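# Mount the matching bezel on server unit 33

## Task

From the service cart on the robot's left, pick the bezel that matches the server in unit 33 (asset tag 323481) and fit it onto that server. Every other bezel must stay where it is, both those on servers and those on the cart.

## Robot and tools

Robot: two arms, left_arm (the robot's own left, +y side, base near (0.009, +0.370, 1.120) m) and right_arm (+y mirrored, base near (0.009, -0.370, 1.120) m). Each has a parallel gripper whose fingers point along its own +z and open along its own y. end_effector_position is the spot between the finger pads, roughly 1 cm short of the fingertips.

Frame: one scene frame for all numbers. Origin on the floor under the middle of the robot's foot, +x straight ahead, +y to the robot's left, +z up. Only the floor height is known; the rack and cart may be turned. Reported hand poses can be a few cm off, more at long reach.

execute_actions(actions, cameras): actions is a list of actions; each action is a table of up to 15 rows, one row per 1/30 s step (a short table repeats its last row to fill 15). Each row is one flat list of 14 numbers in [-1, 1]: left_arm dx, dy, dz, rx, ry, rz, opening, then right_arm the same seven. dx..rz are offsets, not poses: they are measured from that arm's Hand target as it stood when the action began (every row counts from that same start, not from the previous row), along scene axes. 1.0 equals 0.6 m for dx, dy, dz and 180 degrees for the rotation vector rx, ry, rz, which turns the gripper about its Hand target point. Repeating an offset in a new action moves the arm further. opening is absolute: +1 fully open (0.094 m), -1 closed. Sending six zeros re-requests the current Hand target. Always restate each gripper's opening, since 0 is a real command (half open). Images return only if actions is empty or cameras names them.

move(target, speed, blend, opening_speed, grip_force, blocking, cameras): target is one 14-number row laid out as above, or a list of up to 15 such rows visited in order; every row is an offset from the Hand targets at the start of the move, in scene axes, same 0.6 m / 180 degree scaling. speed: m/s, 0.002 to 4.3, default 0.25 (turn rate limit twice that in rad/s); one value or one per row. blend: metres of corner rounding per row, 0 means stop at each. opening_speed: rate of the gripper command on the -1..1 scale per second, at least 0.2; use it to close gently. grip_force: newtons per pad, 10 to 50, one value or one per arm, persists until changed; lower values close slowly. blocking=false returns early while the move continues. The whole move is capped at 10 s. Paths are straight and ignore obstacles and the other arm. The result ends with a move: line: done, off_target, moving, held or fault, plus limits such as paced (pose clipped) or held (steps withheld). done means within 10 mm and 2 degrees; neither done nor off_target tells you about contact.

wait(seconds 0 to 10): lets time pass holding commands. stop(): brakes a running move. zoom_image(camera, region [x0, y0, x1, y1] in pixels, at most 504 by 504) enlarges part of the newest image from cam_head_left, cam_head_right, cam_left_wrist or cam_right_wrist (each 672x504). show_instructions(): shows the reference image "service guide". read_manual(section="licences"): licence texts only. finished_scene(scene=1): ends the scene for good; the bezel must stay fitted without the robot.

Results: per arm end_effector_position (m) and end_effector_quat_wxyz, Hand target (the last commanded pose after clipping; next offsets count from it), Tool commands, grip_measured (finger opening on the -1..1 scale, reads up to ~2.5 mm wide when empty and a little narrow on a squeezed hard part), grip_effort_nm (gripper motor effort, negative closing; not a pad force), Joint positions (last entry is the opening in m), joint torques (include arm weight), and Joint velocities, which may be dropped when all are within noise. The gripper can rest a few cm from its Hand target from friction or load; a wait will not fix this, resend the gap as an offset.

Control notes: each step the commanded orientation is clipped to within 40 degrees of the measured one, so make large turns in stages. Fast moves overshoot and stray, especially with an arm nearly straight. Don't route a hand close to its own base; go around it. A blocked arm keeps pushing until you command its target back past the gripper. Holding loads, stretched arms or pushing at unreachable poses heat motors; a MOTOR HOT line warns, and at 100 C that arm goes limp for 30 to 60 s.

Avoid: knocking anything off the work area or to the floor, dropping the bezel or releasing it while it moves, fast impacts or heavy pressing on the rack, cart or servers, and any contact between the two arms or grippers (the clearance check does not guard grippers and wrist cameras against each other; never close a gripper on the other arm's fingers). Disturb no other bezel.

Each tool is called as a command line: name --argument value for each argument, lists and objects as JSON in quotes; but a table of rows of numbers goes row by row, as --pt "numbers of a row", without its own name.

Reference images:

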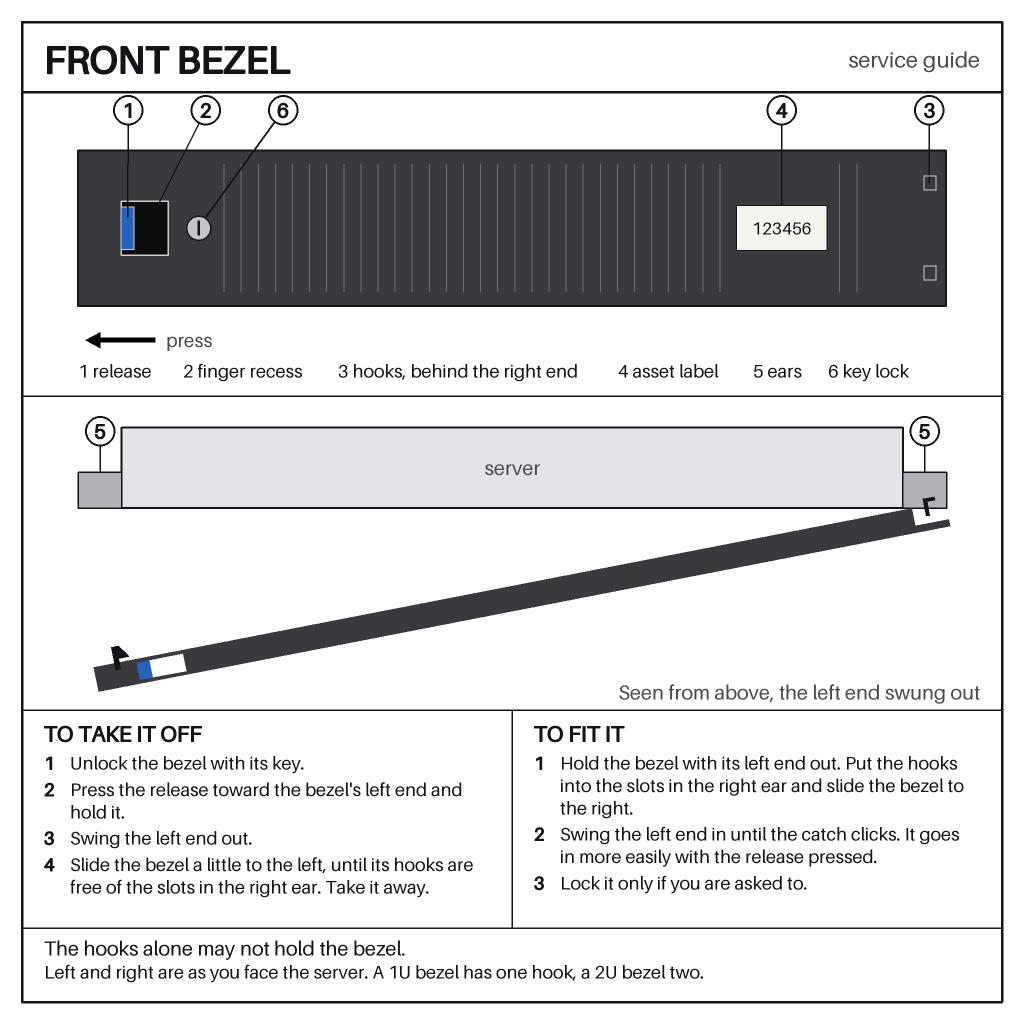

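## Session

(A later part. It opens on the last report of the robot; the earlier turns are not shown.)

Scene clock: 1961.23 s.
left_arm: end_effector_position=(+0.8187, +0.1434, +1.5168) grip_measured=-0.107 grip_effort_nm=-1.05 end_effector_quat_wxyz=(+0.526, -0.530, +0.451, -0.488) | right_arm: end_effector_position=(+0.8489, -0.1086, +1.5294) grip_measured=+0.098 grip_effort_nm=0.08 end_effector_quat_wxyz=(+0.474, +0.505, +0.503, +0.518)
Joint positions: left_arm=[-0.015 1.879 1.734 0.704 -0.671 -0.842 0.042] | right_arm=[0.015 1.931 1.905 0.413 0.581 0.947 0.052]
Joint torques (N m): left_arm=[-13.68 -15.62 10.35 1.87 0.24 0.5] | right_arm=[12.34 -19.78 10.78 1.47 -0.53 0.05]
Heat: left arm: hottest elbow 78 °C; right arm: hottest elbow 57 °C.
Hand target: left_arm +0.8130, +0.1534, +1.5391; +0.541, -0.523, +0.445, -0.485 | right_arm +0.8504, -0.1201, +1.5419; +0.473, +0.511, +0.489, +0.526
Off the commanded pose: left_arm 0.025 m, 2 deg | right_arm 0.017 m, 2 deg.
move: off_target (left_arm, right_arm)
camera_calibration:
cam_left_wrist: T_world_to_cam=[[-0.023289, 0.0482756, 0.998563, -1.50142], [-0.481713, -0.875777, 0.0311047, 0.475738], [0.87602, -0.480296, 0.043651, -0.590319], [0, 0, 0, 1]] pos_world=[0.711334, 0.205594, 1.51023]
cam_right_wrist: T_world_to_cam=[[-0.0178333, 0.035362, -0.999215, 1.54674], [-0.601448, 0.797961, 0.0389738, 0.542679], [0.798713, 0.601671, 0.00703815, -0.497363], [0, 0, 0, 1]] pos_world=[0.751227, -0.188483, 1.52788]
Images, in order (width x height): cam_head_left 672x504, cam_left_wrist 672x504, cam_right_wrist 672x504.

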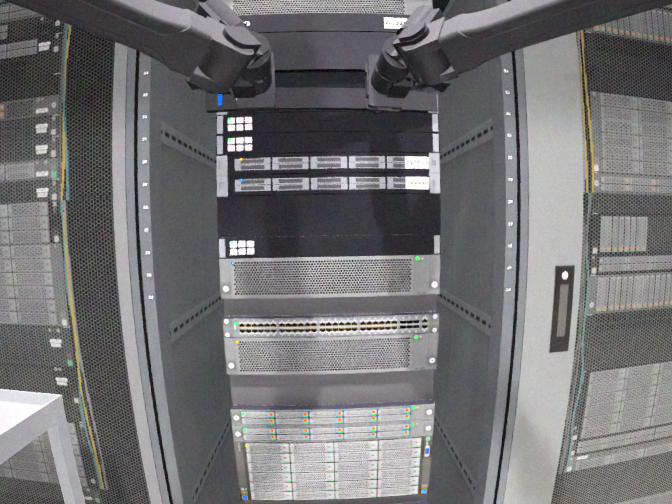

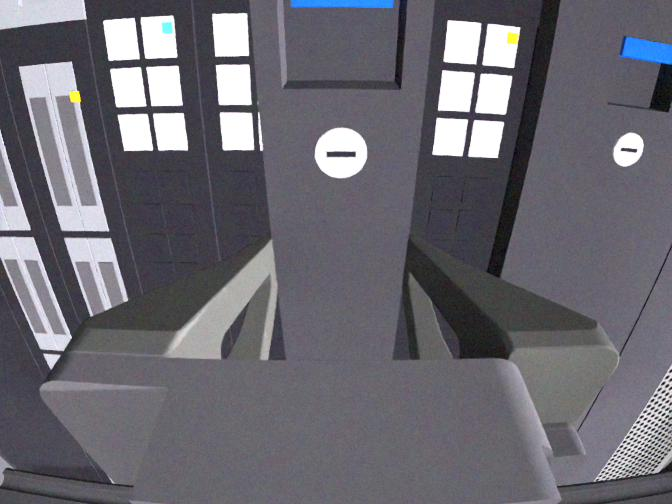

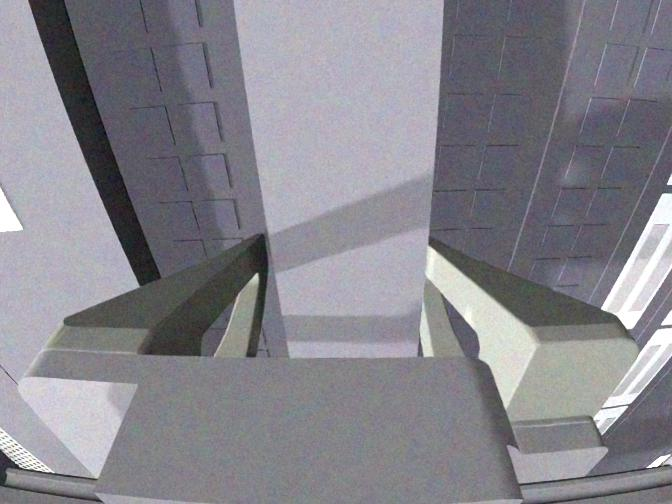

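move --target '[0,0,0.02,0.0,0,0,-0.2,0,0,0,0,0,0,0.1]' --speed 0.06 --cameras '["cam_head_left"]'

zoom_image --camera "cam_head_left" --region '[205, 70, 285, 130]'

Scene clock: 1983.07 s.
left_arm: end_effector_position=(+0.8164, +0.1433, +1.5198) grip_measured=-0.107 grip_effort_nm=-1.05 end_effector_quat_wxyz=(+0.528, -0.530, +0.453, -0.485) | right_arm: end_effector_position=(+0.8489, -0.1084, +1.5296) grip_measured=+0.098 grip_effort_nm=0.09 end_effector_quat_wxyz=(+0.474, +0.504, +0.502, +0.518)
Joint positions: left_arm=[-0.021 1.876 1.734 0.704 -0.681 -0.83 0.042] | right_arm=[0.015 1.931 1.905 0.413 0.579 0.948 0.052]
Joint torques (N m): left_arm=[-14.21 -15.91 12.01 1.18 0.31 0.47] | right_arm=[12.57 -20.07 10.8 1.47 -0.49 0.06]
Heat: left arm: hottest elbow 73 °C; right arm: hottest elbow 55 °C.
Hand target: left_arm +0.8130, +0.1536, +1.5511; +0.541, -0.523, +0.445, -0.485 | right_arm +0.8504, -0.1201, +1.5419; +0.473, +0.511, +0.489, +0.526
Off the commanded pose: left_arm 0.033 m, 2 deg | right_arm 0.017 m, 2 deg.
move: off_target (left_arm, right_arm)
Images, in order (width x height): cam_head_left 672x504.

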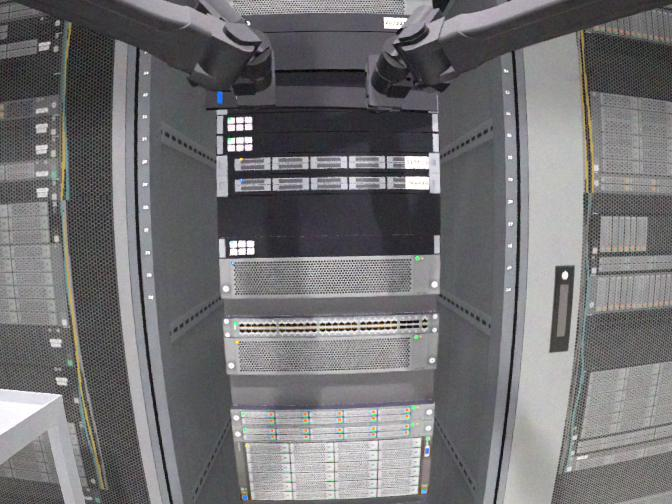

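Scaled by 6.300 from the camera's 672x504 image, which has a finer 960x720 frame.

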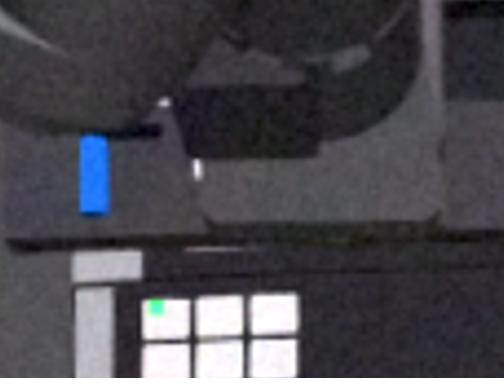

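move --target '[0,0,0.02,0.0,0,0,-0.2,0,0,0,0,0,0,0.35]' --speed 0.06 --opening_speed 0.4 --cameras '["cam_head_left","cam_right_wrist"]'

zoom_image --camera "cam_head_left" --region '[205, 70, 285, 130]'

Scene clock: 1999.53 s.
left_arm: end_effector_position=(+0.8138, +0.1426, +1.5234) grip_measured=-0.107 grip_effort_nm=-1.05 end_effector_quat_wxyz=(+0.529, -0.530, +0.457, -0.481) | right_arm: end_effector_position=(+0.8489, -0.1084, +1.5296) grip_measured=+0.347 grip_effort_nm=0.10 end_effector_quat_wxyz=(+0.474, +0.504, +0.502, +0.518)
Joint positions: left_arm=[-0.028 1.871 1.734 0.696 -0.691 -0.82 0.042] | right_arm=[0.015 1.931 1.905 0.413 0.579 0.948 0.063]
Joint torques (N m): left_arm=[-14.27 -15.5 13.6 0.8 0.39 0.43] | right_arm=[12.57 -19.84 10.81 1.48 -0.49 0.07]
Heat: left arm: hottest elbow 72 °C; right arm: hottest elbow 54 °C.
Hand target: left_arm +0.8130, +0.1535, +1.5632; +0.541, -0.523, +0.445, -0.485 | right_arm +0.8504, -0.1201, +1.5419; +0.473, +0.511, +0.489, +0.526
Off the commanded pose: left_arm 0.041 m, 2 deg | right_arm 0.017 m, 2 deg.
move: off_target (left_arm, right_arm)
camera_calibration:
cam_right_wrist: T_world_to_cam=[[-0.0169466, 0.0365789, -0.999187, 1.54626], [-0.602511, 0.797137, 0.039401, 0.542651], [0.797931, 0.602689, 0.00853039, -0.499002], [0, 0, 0, 1]] pos_world=[0.751326, -0.188385, 1.52788]
Images, in order (width x height): cam_head_left 672x504, cam_right_wrist 672x504.

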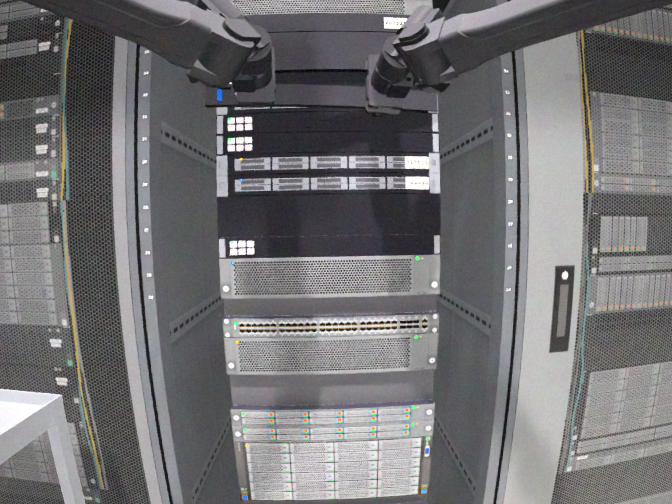

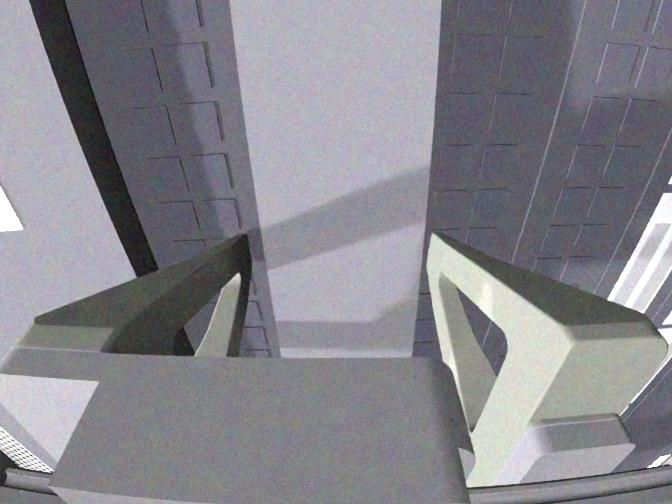

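Scaled by 6.300 from the camera's 672x504 image, which has a finer 960x720 frame.

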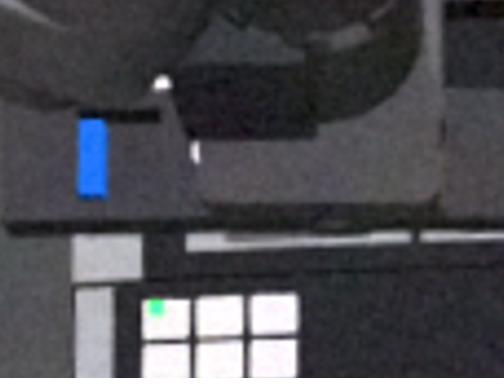

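move --target '[0.075,0.002,0.005,0.0,0,-0.03,-0.2,0,0,0,0,0,0,0.35]' --speed 0.06 --cameras '["cam_head_left","cam_left_wrist"]'

zoom_image --camera "cam_head_left" --region '[205, 70, 285, 130]'

Scene clock: 2011.67 s.
left_arm: end_effector_position=(+0.8399, +0.1317, +1.5350) grip_measured=-0.107 grip_effort_nm=-1.05 end_effector_quat_wxyz=(+0.513, -0.486, +0.507, -0.493) | right_arm: end_effector_position=(+0.8492, -0.1088, +1.5292) grip_measured=+0.348 grip_effort_nm=0.08 end_effector_quat_wxyz=(+0.474, +0.505, +0.502, +0.518)
Joint positions: left_arm=[-0.006 1.884 1.836 0.49 -0.587 -0.832 0.042] | right_arm=[0.014 1.931 1.905 0.413 0.58 0.949 0.063]
Joint torques (N m): left_arm=[-11.81 -14.39 16.61 1.35 0.69 -0.41] | right_arm=[12.28 -19.96 10.8 1.47 -0.49 0.05]
Heat: left arm: hottest elbow 72 °C; right arm: hottest elbow 53 °C.
Hand target: left_arm +0.8580, +0.1545, +1.5661; +0.518, -0.502, +0.469, -0.510 | right_arm +0.8504, -0.1201, +1.5420; +0.473, +0.511, +0.489, +0.526
Off the commanded pose: left_arm 0.043 m, 5 deg | right_arm 0.017 m, 2 deg.
move: off_target (left_arm, right_arm)
camera_calibration:
cam_left_wrist: T_world_to_cam=[[-0.000308844, -0.0343833, 0.999409, -1.52824], [-0.580037, -0.814102, -0.0281873, 0.640635], [0.81459, -0.579702, -0.0196921, -0.453454], [0, 0, 0, 1]] pos_world=[0.740499, 0.206128, 1.53647]
Images, in order (width x height): cam_head_left 672x504, cam_left_wrist 672x504.

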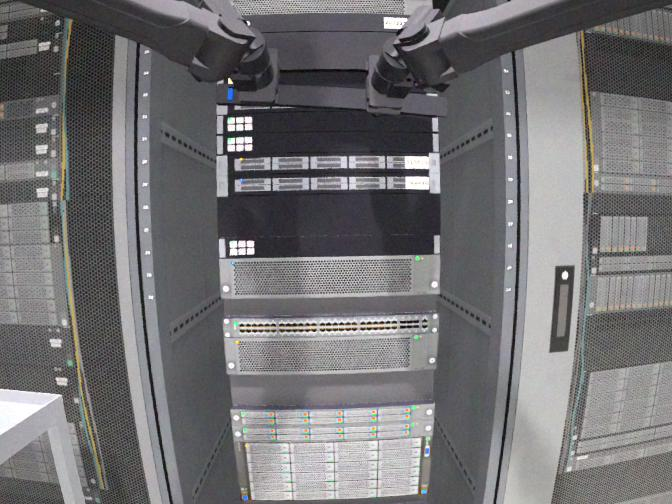

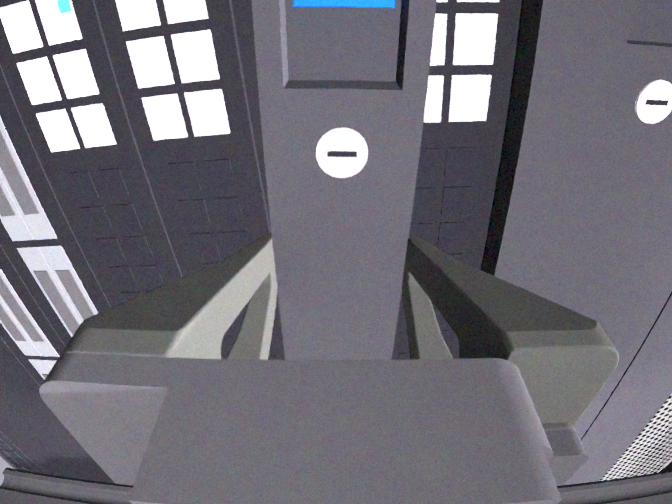

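Scaled by 6.300 from the camera's 672x504 image, which has a finer 960x720 frame.

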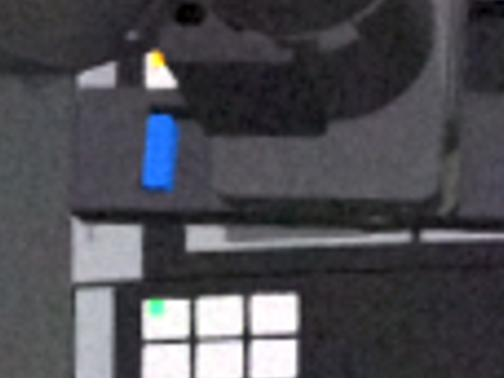

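zoom_image --camera "cam_head_left" --region '[365, 70, 465, 130]'

Scaled by 5.040 from the camera's 672x504 image, which has a finer 960x720 frame.

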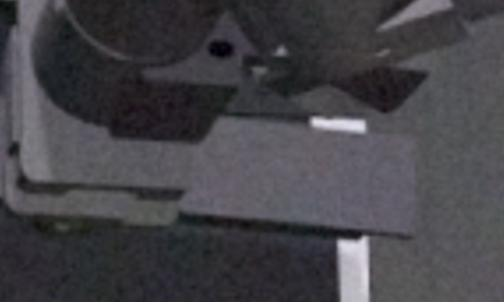

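move --target '[-0.075,0.02,-0.02,0.0,0,0.03,-0.2,-0.04,0,0,0,0,0.01,0.35]' --speed 0.06 --cameras '["cam_head_left","cam_left_wrist","cam_right_wrist"]'

zoom_image --camera "cam_head_left" --region '[205, 70, 285, 130]'

zoom_image --camera "cam_head_left" --region '[365, 70, 465, 130]'

Scene clock: 2034.40 s.
left_arm: end_effector_position=(+0.8204, +0.1479, +1.5118) grip_measured=-0.107 grip_effort_nm=-1.05 end_effector_quat_wxyz=(+0.534, -0.515, +0.482, -0.465) | right_arm: end_effector_position=(+0.8315, -0.1037, +1.5070) grip_measured=+0.348 grip_effort_nm=0.08 end_effector_quat_wxyz=(+0.461, +0.497, +0.526, +0.513)
Joint positions: left_arm=[-0.007 1.863 1.725 0.656 -0.671 -0.792 0.042] | right_arm=[0.014 1.888 1.801 0.415 0.568 0.957 0.063]
Joint torques (N m): left_arm=[-14.15 -16.85 11.37 2.54 0.3 -0.06] | right_arm=[13.33 -20.78 10.56 2.5 -0.47 0.04]
Heat: left arm: hottest elbow 75 °C; right arm: hottest elbow 52 °C.
Hand target: left_arm +0.8130, +0.1667, +1.5542; +0.541, -0.523, +0.445, -0.485 | right_arm +0.8264, -0.1200, +1.5418; +0.464, +0.503, +0.497, +0.533
Off the commanded pose: left_arm 0.047 m, 5 deg | right_arm 0.039 m, 4 deg.
move: off_target (left_arm, right_arm)
camera_calibration:
cam_left_wrist: T_world_to_cam=[[0.011561, -0.027017, 0.999568, -1.51557], [-0.49289, -0.869909, -0.0178117, 0.562865], [0.870015, -0.492472, -0.0233734, -0.481429], [0, 0, 0, 1]] pos_world=[0.713803, 0.211606, 1.51368]
cam_right_wrist: T_world_to_cam=[[-0.0496595, 0.0109945, -0.998706, 1.54711], [-0.632004, 0.773935, 0.0399458, 0.550516], [0.773373, 0.63317, -0.0314847, -0.403772], [0, 0, 0, 1]] pos_world=[0.737023, -0.187418, 1.5104]
Images, in order (width x height): cam_head_left 672x504, cam_left_wrist 672x504, cam_right_wrist 672x504.

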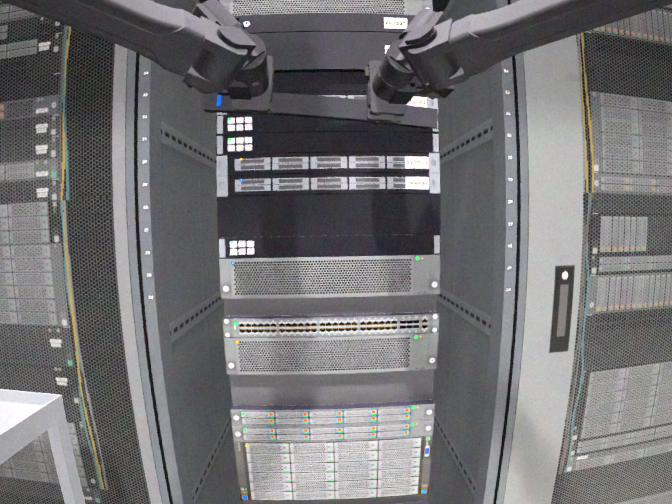

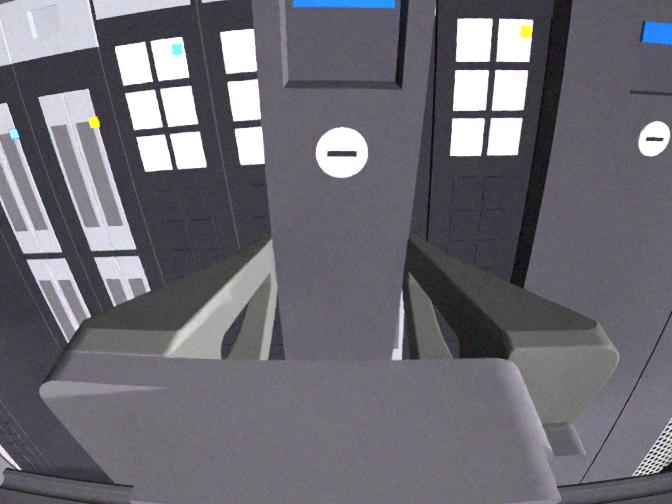

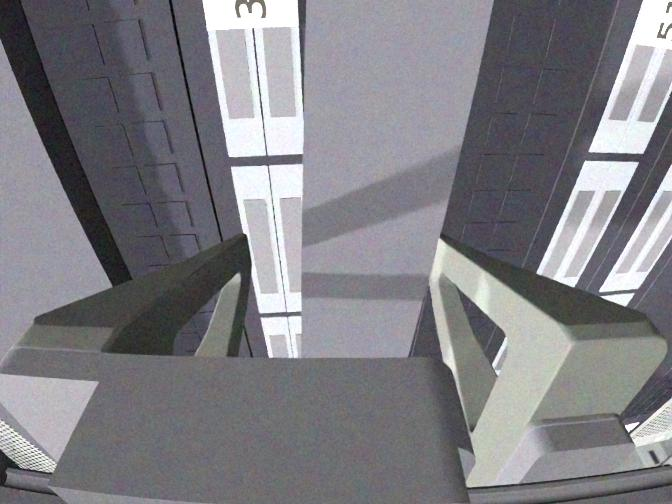

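Scaled by 6.300 from the camera's 672x504 image, which has a finer 960x720 frame.

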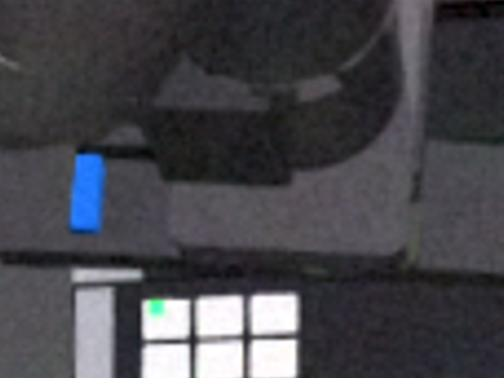

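Scaled by 5.040 from the camera's 672x504 image, which has a finer 960x720 frame.

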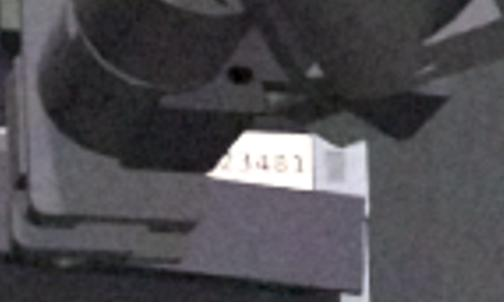

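move --pt "-0.05 0 0 0 0 0 -0.2 -0.05 0 -0.017 0.01 0 0 0.35" --pt "-0.05 0 0 0 0 0 -0.2 -0.05 0 -0.017 0.01 0 0 -0.2" --speed 0.06 --opening_speed 0.4 --cameras '["cam_head_left","cam_left_wrist","cam_right_wrist"]'

zoom_image --camera "cam_head_left" --region '[365, 70, 465, 130]'

Scene clock: 2062.53 s.
left_arm: end_effector_position=(+0.7942, +0.1571, +1.5066) grip_measured=-0.107 grip_effort_nm=-1.05 end_effector_quat_wxyz=(+0.543, -0.515, +0.487, -0.450) | right_arm: end_effector_position=(+0.8016, -0.1131, +1.5118) grip_measured=-0.197 grip_effort_nm=-0.10 end_effector_quat_wxyz=(+0.458, +0.504, +0.508, +0.527)
Joint positions: left_arm=[-0.021 1.807 1.616 0.72 -0.703 -0.75 0.042] | right_arm=[0.034 1.817 1.675 0.502 0.58 0.976 0.038]
Joint torques (N m): left_arm=[-14.92 -15.85 11.37 2.58 0.61 -0.31] | right_arm=[12.81 -18.73 10.07 2.17 -0.3 0.09]
Heat: left arm: hottest elbow 68 °C; right arm: hottest elbow 52 °C.
Hand target: left_arm +0.7831, +0.1669, +1.5543; +0.541, -0.523, +0.445, -0.485 | right_arm +0.7964, -0.1200, +1.5316; +0.456, +0.510, +0.488, +0.541
Off the commanded pose: left_arm 0.050 m, 6 deg | right_arm 0.022 m, 3 deg.
move: off_target (left_arm, right_arm); target 2's new opening was sent with right_arm's hand 0.022 m and 3 deg from that target
camera_calibration:
cam_left_wrist: T_world_to_cam=[[0.0251205, -0.0549848, 0.998171, -1.51418], [-0.477882, -0.877673, -0.0363204, 0.57517], [0.878065, -0.476096, -0.0483239, -0.425634], [0, 0, 0, 1]] pos_world=[0.686635, 0.218911, 1.51173]
cam_right_wrist: T_world_to_cam=[[-0.0299663, 0.0547634, -0.99805, 1.53865], [-0.62519, 0.778049, 0.0614631, 0.501294], [0.779897, 0.625812, 0.0109223, -0.444812], [0, 0, 0, 1]] pos_world=[0.706419, -0.195924, 1.5097]
Images, in order (width x height): cam_head_left 672x504, cam_left_wrist 672x504, cam_right_wrist 672x504.

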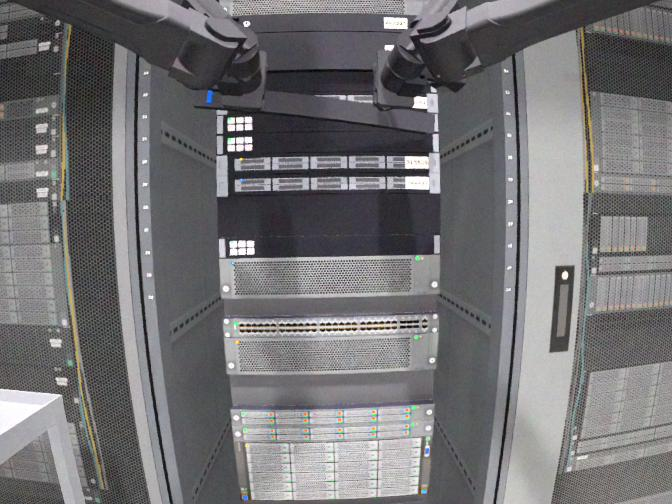

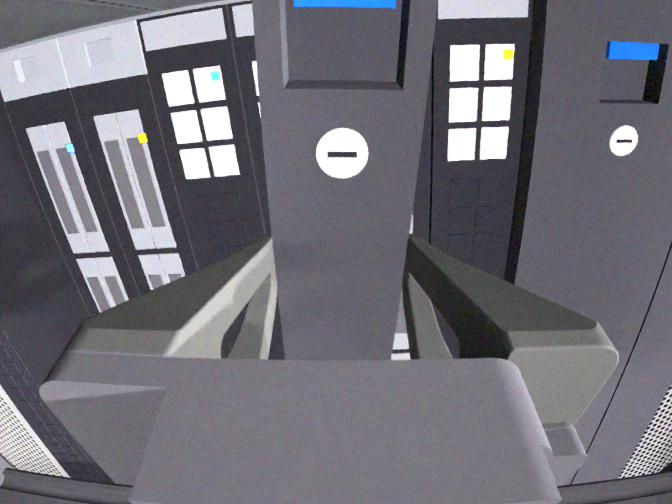

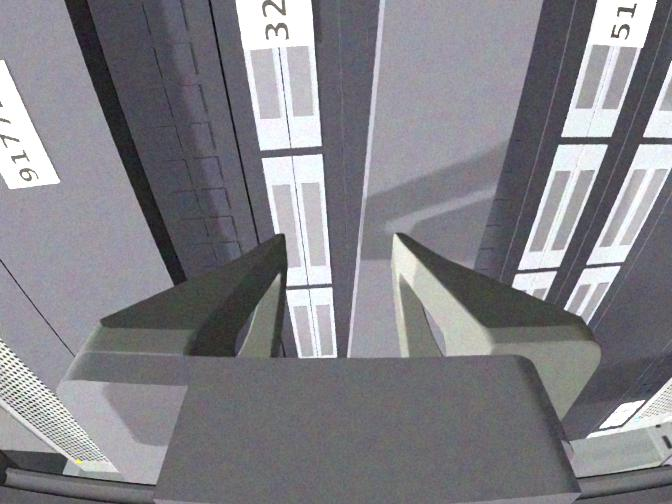

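Scaled by 5.040 from the camera's 672x504 image, which has a finer 960x720 frame.

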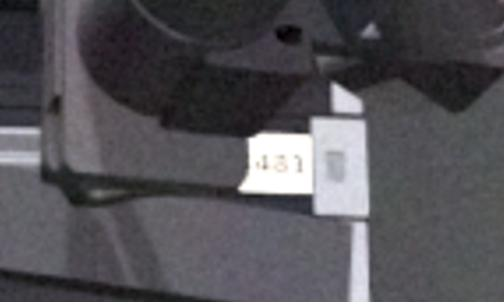

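move --pt "0 0 0 0 0 0 -0.2 0 0 0 0 0 0 0.5" --pt "0 0 -0.02 -0.028 0 0 -0.2 -0.1 0 0 -0.02 0 0 0.5" --speed 0.1 --opening_speed 0.8 --cameras '["cam_head_left","cam_left_wrist","cam_right_wrist"]'

Scene clock: 2080.33 s.
left_arm: end_effector_position=(+0.7910, +0.1561, +1.5006) grip_measured=-0.107 grip_effort_nm=-1.05 end_effector_quat_wxyz=(+0.526, -0.533, +0.471, -0.466) | right_arm: end_effector_position=(+0.7407, -0.1121, +1.5143) grip_measured=+0.498 grip_effort_nm=0.10 end_effector_quat_wxyz=(+0.465, +0.497, +0.515, +0.521)
Joint positions: left_arm=[-0.021 1.805 1.599 0.731 -0.708 -0.819 0.042] | right_arm=[0.098 1.716 1.483 0.607 0.64 0.922 0.07]
Joint torques (N m): left_arm=[-14.15 -15.5 11.32 2.55 0.61 -0.6] | right_arm=[11.46 -16.79 9.95 2.29 -0.31 -0.32]
Heat: left arm: hottest elbow 68 °C; right arm: hottest elbow 50 °C.
Hand target: left_arm +0.7831, +0.1667, +1.5421; +0.518, -0.546, +0.423, -0.504 | right_arm +0.7363, -0.1199, +1.5317; +0.472, +0.495, +0.505, +0.526
Off the commanded pose: left_arm 0.044 m, 7 deg | right_arm 0.020 m, 2 deg.
move: off_target (left_arm, right_arm)
camera_calibration:
cam_left_wrist: T_world_to_cam=[[0.0232221, 0.0118176, 0.99966, -1.51929], [-0.476432, -0.878949, 0.0214581, 0.484821], [0.878904, -0.476769, -0.0147808, -0.474423], [0, 0, 0, 1]] pos_world=[0.683238, 0.217897, 1.50136]
cam_right_wrist: T_world_to_cam=[[-0.0295957, 0.0269083, -0.9992, 1.53753], [-0.6266, 0.778338, 0.0395201, 0.496561], [0.778779, 0.627268, -0.00617475, -0.371053], [0, 0, 0, 1]] pos_world=[0.645618, -0.195115, 1.51439]
Images, in order (width x height): cam_head_left 672x504, cam_left_wrist 672x504, cam_right_wrist 672x504.

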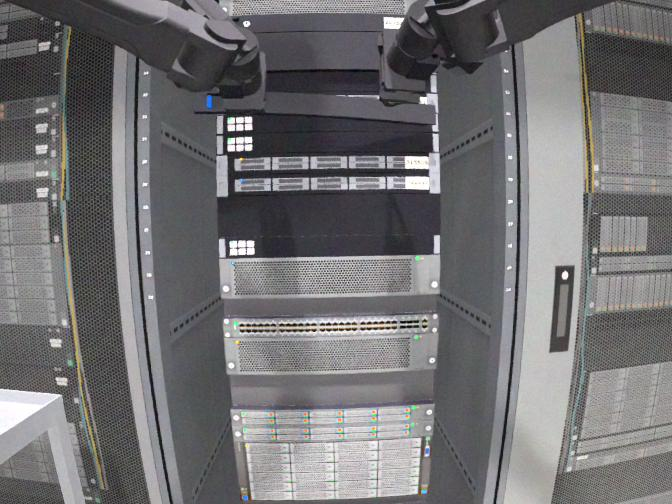

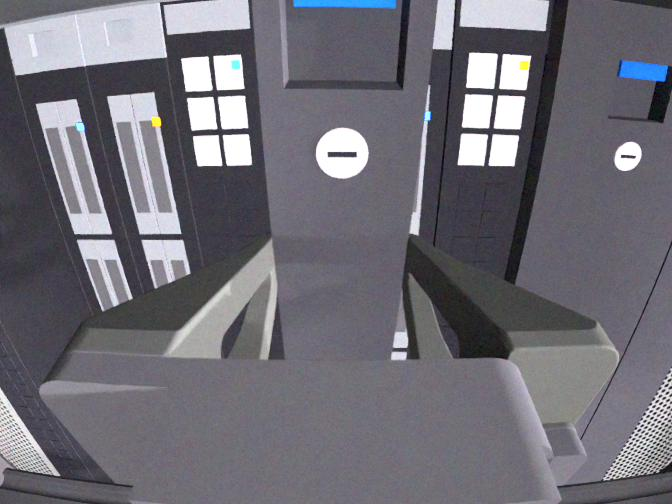

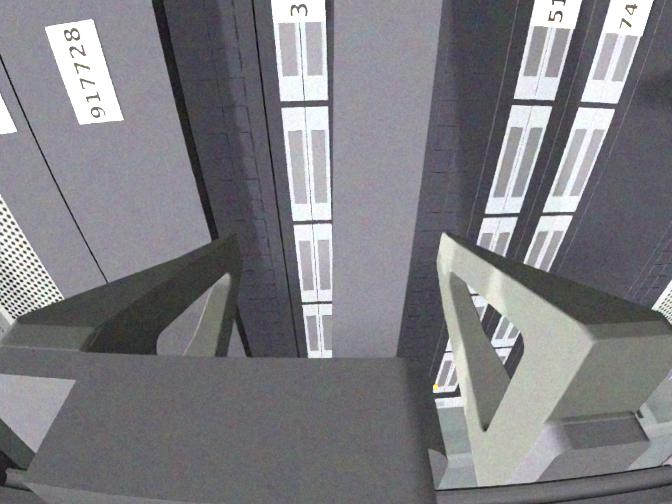

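move --target '[0,0,0,0,0,0,-0.2,0.145,0,-0.046,-0.002,0,0.008,0.45]' --speed 0.1 --cameras '["cam_head_left","cam_left_wrist","cam_right_wrist"]'

Scene clock: 2108.40 s.
left_arm: end_effector_position=(+0.7910, +0.1561, +1.5006) grip_measured=-0.107 grip_effort_nm=-1.05 end_effector_quat_wxyz=(+0.526, -0.533, +0.471, -0.467) | right_arm: end_effector_position=(+0.8083, -0.1159, +1.5004) grip_measured=+0.452 grip_effort_nm=-0.10 end_effector_quat_wxyz=(+0.467, +0.479, +0.525, +0.527)
Joint positions: left_arm=[-0.021 1.805 1.599 0.731 -0.708 -0.82 0.042] | right_arm=[0.007 1.817 1.662 0.5 0.52 0.94 0.068]
Joint torques (N m): left_arm=[-14.21 -15.44 11.32 2.54 0.61 -0.61] | right_arm=[10.52 -15.74 14.56 1.24 -0.48 0.08]
Heat: left arm: hottest elbow 68 °C; right arm: hottest elbow 51 °C.
Hand target: left_arm +0.7831, +0.1667, +1.5421; +0.518, -0.546, +0.423, -0.504 | right_arm +0.8234, -0.1201, +1.5040; +0.467, +0.488, +0.513, +0.530
Off the commanded pose: left_arm 0.044 m, 7 deg | right_arm 0.016 m, 2 deg.
move: off_target (left_arm, right_arm)
camera_calibration:
cam_left_wrist: T_world_to_cam=[[0.0231229, 0.0126718, 0.999652, -1.5194], [-0.476429, -0.878934, 0.0221618, 0.483759], [0.878909, -0.476775, -0.0142863, -0.475167], [0, 0, 0, 1]] pos_world=[0.683238, 0.217897, 1.50136]
cam_right_wrist: T_world_to_cam=[[-0.0117714, 0.00413126, -0.999922, 1.5098], [-0.651603, 0.758483, 0.0108046, 0.603438], [0.758469, 0.65168, -0.0062365, -0.402027], [0, 0, 0, 1]] pos_world=[0.715899, -0.201942, 1.50066]
Images, in order (width x height): cam_head_left 672x504, cam_left_wrist 672x504, cam_right_wrist 672x504.

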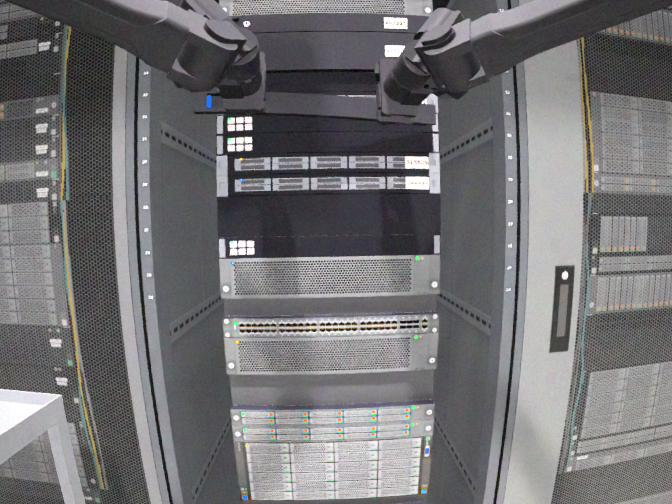

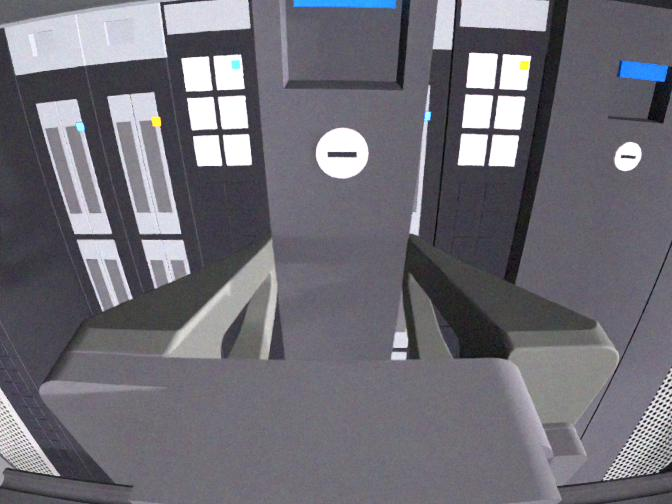

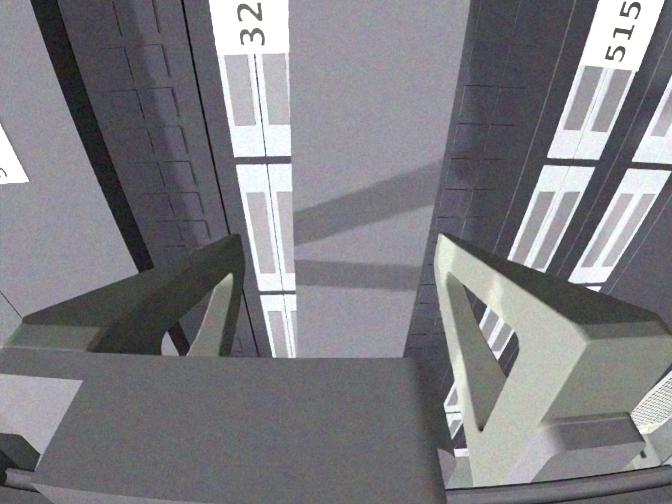

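move --pt "0 0 0 0 0 0 -0.2 -0.07 0 -0.013 0 0 0 0.4" --pt "0 0 0 0 0 0 -0.2 0.007 0 -0.013 0 0 0 0.4" --pt "0 0 0 0 0 0 -0.2 0.007 0 -0.013 0 0 0 -0.2" --speed 0.1 --opening_speed 0.4 --cameras '["cam_head_left","cam_left_wrist","cam_right_wrist"]'

zoom_image --camera "cam_head_left" --region '[365, 70, 465, 130]'

Scene clock: 2122.80 s.
left_arm: end_effector_position=(+0.7908, +0.1560, +1.5000) grip_measured=-0.107 grip_effort_nm=-1.05 end_effector_quat_wxyz=(+0.525, -0.533, +0.471, -0.466) | right_arm: end_effector_position=(+0.8126, -0.1149, +1.4930) grip_measured=-0.089 grip_effort_nm=-1.01 end_effector_quat_wxyz=(+0.464, +0.480, +0.523, +0.529)
Joint positions: left_arm=[-0.021 1.805 1.598 0.731 -0.709 -0.821 0.042] | right_arm=[-0.002 1.828 1.665 0.506 0.509 0.951 0.043]
Joint torques (N m): left_arm=[-14.21 -15.5 11.44 2.56 0.64 -0.59] | right_arm=[10.81 -15.97 14.43 1.2 -0.4 -0.04]
Heat: left arm: hottest elbow 67 °C; right arm: hottest elbow 54 °C.
Hand target: left_arm +0.7831, +0.1668, +1.5422; +0.518, -0.546, +0.423, -0.504 | right_arm +0.8276, -0.1200, +1.4963; +0.467, +0.488, +0.513, +0.530
Off the commanded pose: left_arm 0.044 m, 7 deg | right_arm 0.016 m, 1 deg.
move: off_target (left_arm, right_arm); target 3's new opening was sent with right_arm's hand 0.017 m and 2 deg from that target
camera_calibration:
cam_left_wrist: T_world_to_cam=[[0.0245555, 0.0127985, 0.999617, -1.51975], [-0.476116, -0.879083, 0.022951, 0.482223], [0.87904, -0.476497, -0.0154928, -0.473387], [0, 0, 0, 1]] pos_world=[0.683039, 0.217797, 1.50076]
cam_right_wrist: T_world_to_cam=[[-0.0114388, 0.0116655, -0.999867, 1.50305], [-0.653228, 0.756985, 0.0163049, 0.598436], [0.757075, 0.653328, -0.00103873, -0.412495], [0, 0, 0, 1]] pos_world=[0.720398, -0.201047, 1.49266]
Images, in order (width x height): cam_head_left 672x504, cam_left_wrist 672x504, cam_right_wrist 672x504.

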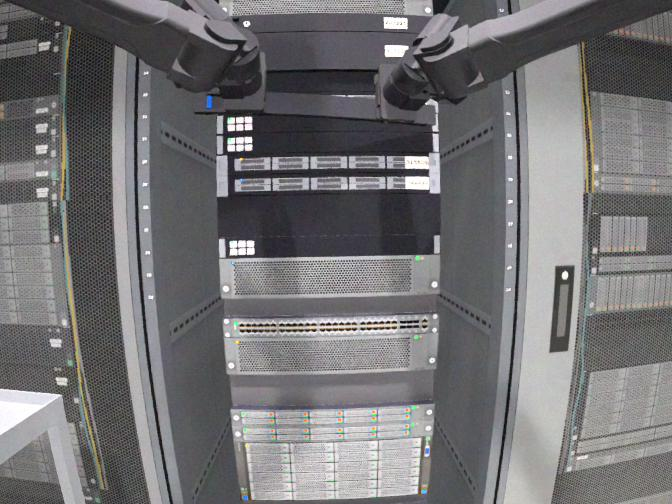

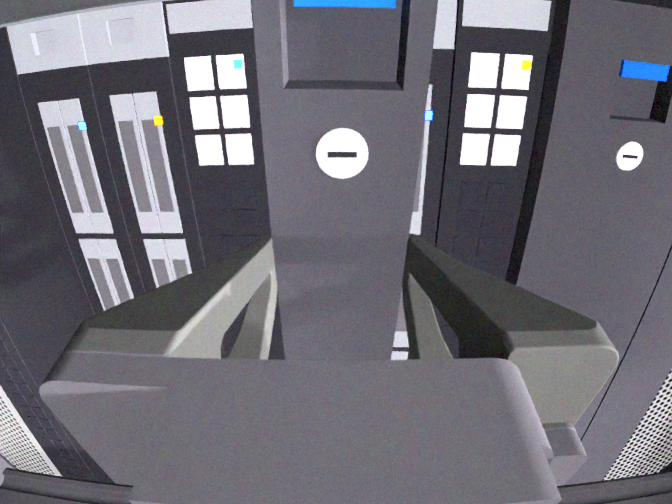

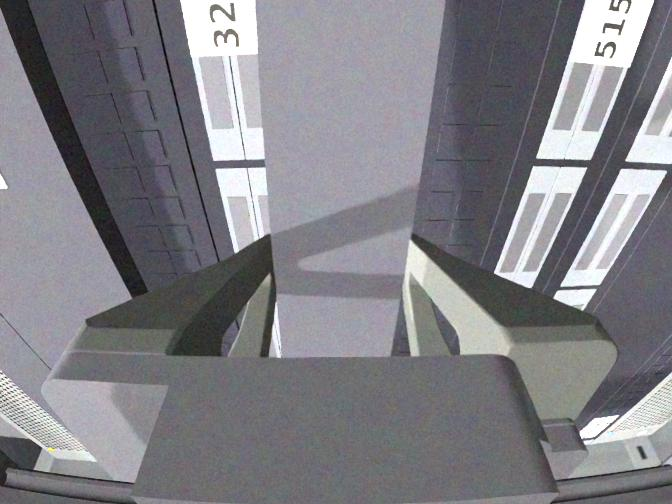

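Scaled by 5.040 from the camera's 672x504 image, which has a finer 960x720 frame.

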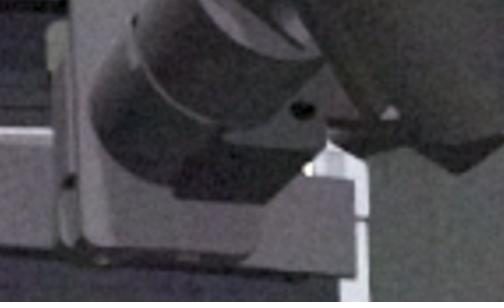

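move --target '[-0.025,-0.008,0.045,0,0,0,-0.2,-0.025,-0.008,0.045,0,0,0,-0.2]' --speed 0.08 --cameras '["cam_head_left","cam_head_right","cam_right_wrist"]'

zoom_image --camera "cam_head_left" --region '[365, 70, 465, 130]'

zoom_image --camera "cam_head_left" --region '[185, 70, 285, 130]'

Scene clock: 2154.90 s.
left_arm: end_effector_position=(+0.7807, +0.1553, +1.5127) grip_measured=-0.107 grip_effort_nm=-1.05 end_effector_quat_wxyz=(+0.527, -0.538, +0.472, -0.458) | right_arm: end_effector_position=(+0.8068, -0.1149, +1.5025) grip_measured=-0.090 grip_effort_nm=-1.03 end_effector_quat_wxyz=(+0.460, +0.485, +0.523, +0.528)
Joint positions: left_arm=[-0.046 1.79 1.596 0.731 -0.749 -0.797 0.042] | right_arm=[0.012 1.814 1.665 0.485 0.53 0.958 0.043]
Joint torques (N m): left_arm=[-15.79 -15.74 12.19 2.19 0.83 -0.52] | right_arm=[11.69 -17.61 13.09 0.91 -0.13 -0.2]
Heat: left arm: hottest elbow 64 °C; right arm: hottest elbow 52 °C.
Hand target: left_arm +0.7680, +0.1619, +1.5691; +0.518, -0.546, +0.423, -0.505 | right_arm +0.8126, -0.1249, +1.5235; +0.467, +0.488, +0.513, +0.530
Off the commanded pose: left_arm 0.058 m, 8 deg | right_arm 0.024 m, 2 deg.
move: off_target (left_arm, right_arm)
camera_calibration:
cam_right_wrist: T_world_to_cam=[[-0.0228626, 0.0186284, -0.999565, 1.522], [-0.651942, 0.757712, 0.0290327, 0.574452], [0.757924, 0.652323, -0.00517865, -0.402675], [0, 0, 0, 1]] pos_world=[0.714503, -0.200948, 1.50257]
Images, in order (width x height): cam_head_left 672x504, cam_head_right 672x504, cam_right_wrist 672x504.

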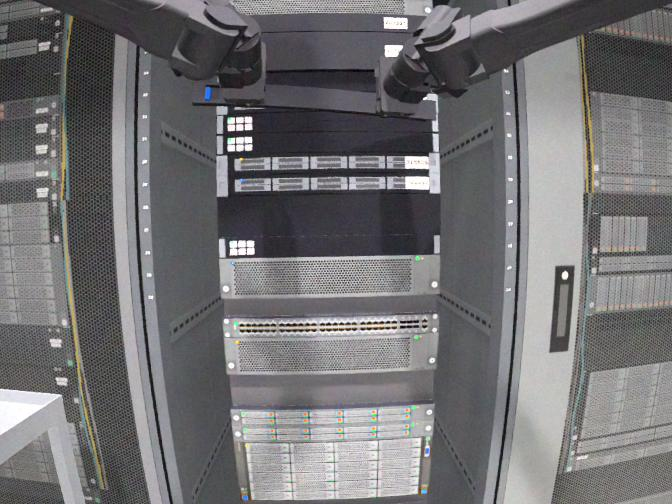

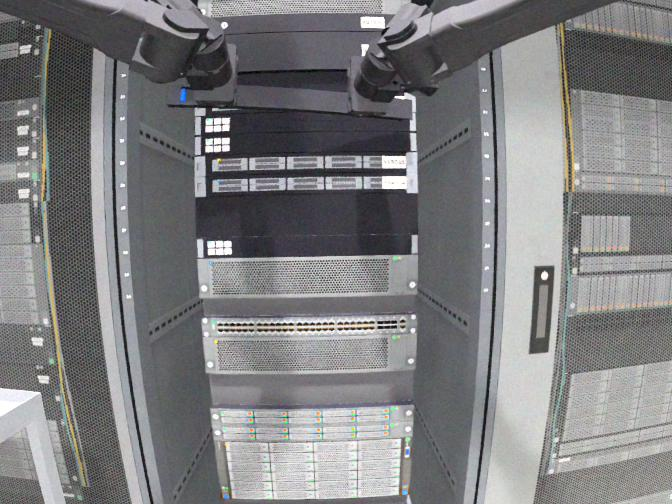

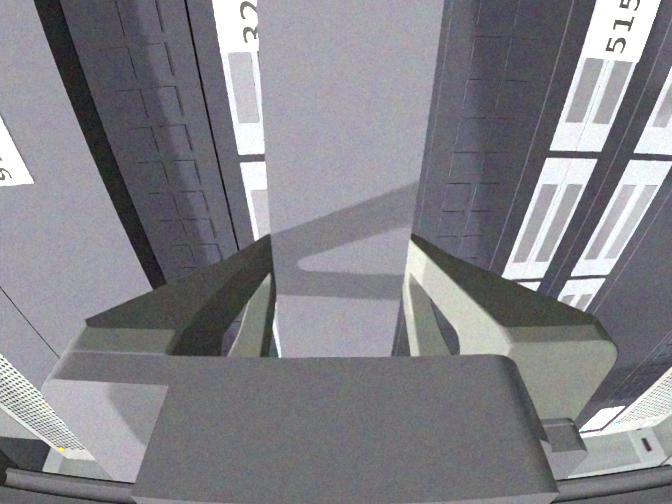

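Scaled by 5.040 from the camera's 672x504 image, which has a finer 960x720 frame.

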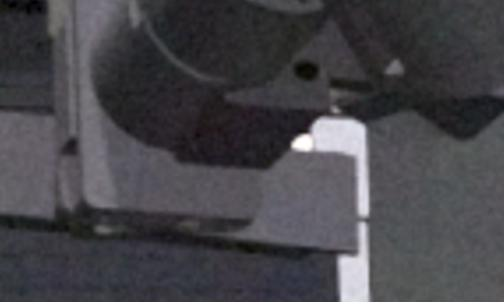

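Scaled by 5.040 from the camera's 672x504 image, which has a finer 960x720 frame.

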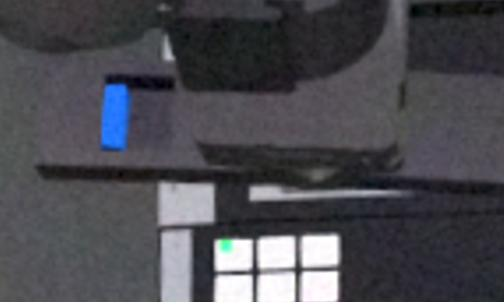

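move --target '[0,-0.008,0.02,-0.01,0,0,-0.2,-0.01,-0.005,0.058,-0.015,0,0,-0.2]' --speed 0.08 --cameras '["cam_head_left"]'

zoom_image --camera "cam_head_left" --region '[365, 70, 465, 130]'

zoom_image --camera "cam_head_left" --region '[185, 70, 285, 130]'

Scene clock: 2176.77 s.
left_arm: end_effector_position=(+0.7732, +0.1550, +1.5236) grip_measured=-0.107 grip_effort_nm=-1.05 end_effector_quat_wxyz=(+0.518, -0.551, +0.460, -0.466) | right_arm: end_effector_position=(+0.8013, -0.1156, +1.5265) grip_measured=-0.090 grip_effort_nm=-1.03 end_effector_quat_wxyz=(+0.467, +0.475, +0.539, +0.516)
Joint positions: left_arm=[-0.065 1.778 1.596 0.731 -0.775 -0.823 0.042] | right_arm=[0.038 1.793 1.694 0.425 0.558 0.913 0.043]
Joint torques (N m): left_arm=[-15.27 -14.27 14.48 1.58 1.1 -0.42] | right_arm=[12.45 -17.73 14.63 0.95 0.08 -0.32]
Heat: left arm: hottest elbow 63 °C; right arm: hottest elbow 52 °C.
Hand target: left_arm +0.7680, +0.1572, +1.5812; +0.509, -0.554, +0.415, -0.511 | right_arm +0.8067, -0.1279, +1.5581; +0.478, +0.477, +0.525, +0.518
Off the commanded pose: left_arm 0.058 m, 7 deg | right_arm 0.034 m, 2 deg.
move: off_target (left_arm, right_arm)
Images, in order (width x height): cam_head_left 672x504.

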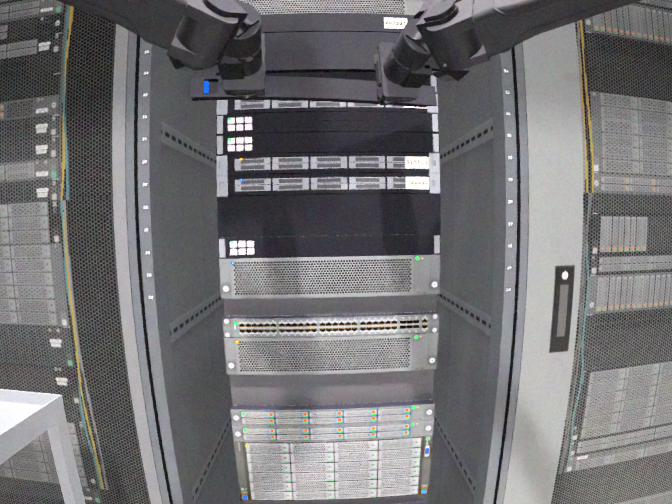

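Scaled by 5.040 from the camera's 672x504 image, which has a finer 960x720 frame.

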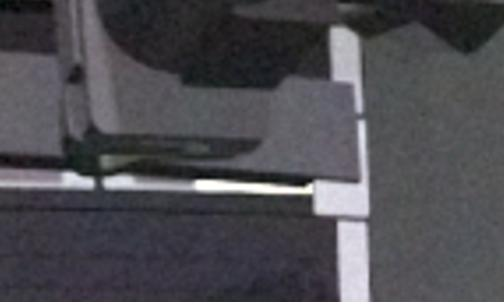

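Scaled by 5.040 from the camera's 672x504 image, which has a finer 960x720 frame.

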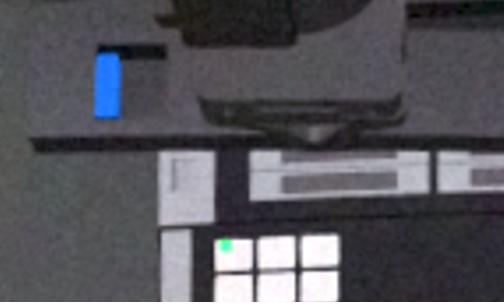

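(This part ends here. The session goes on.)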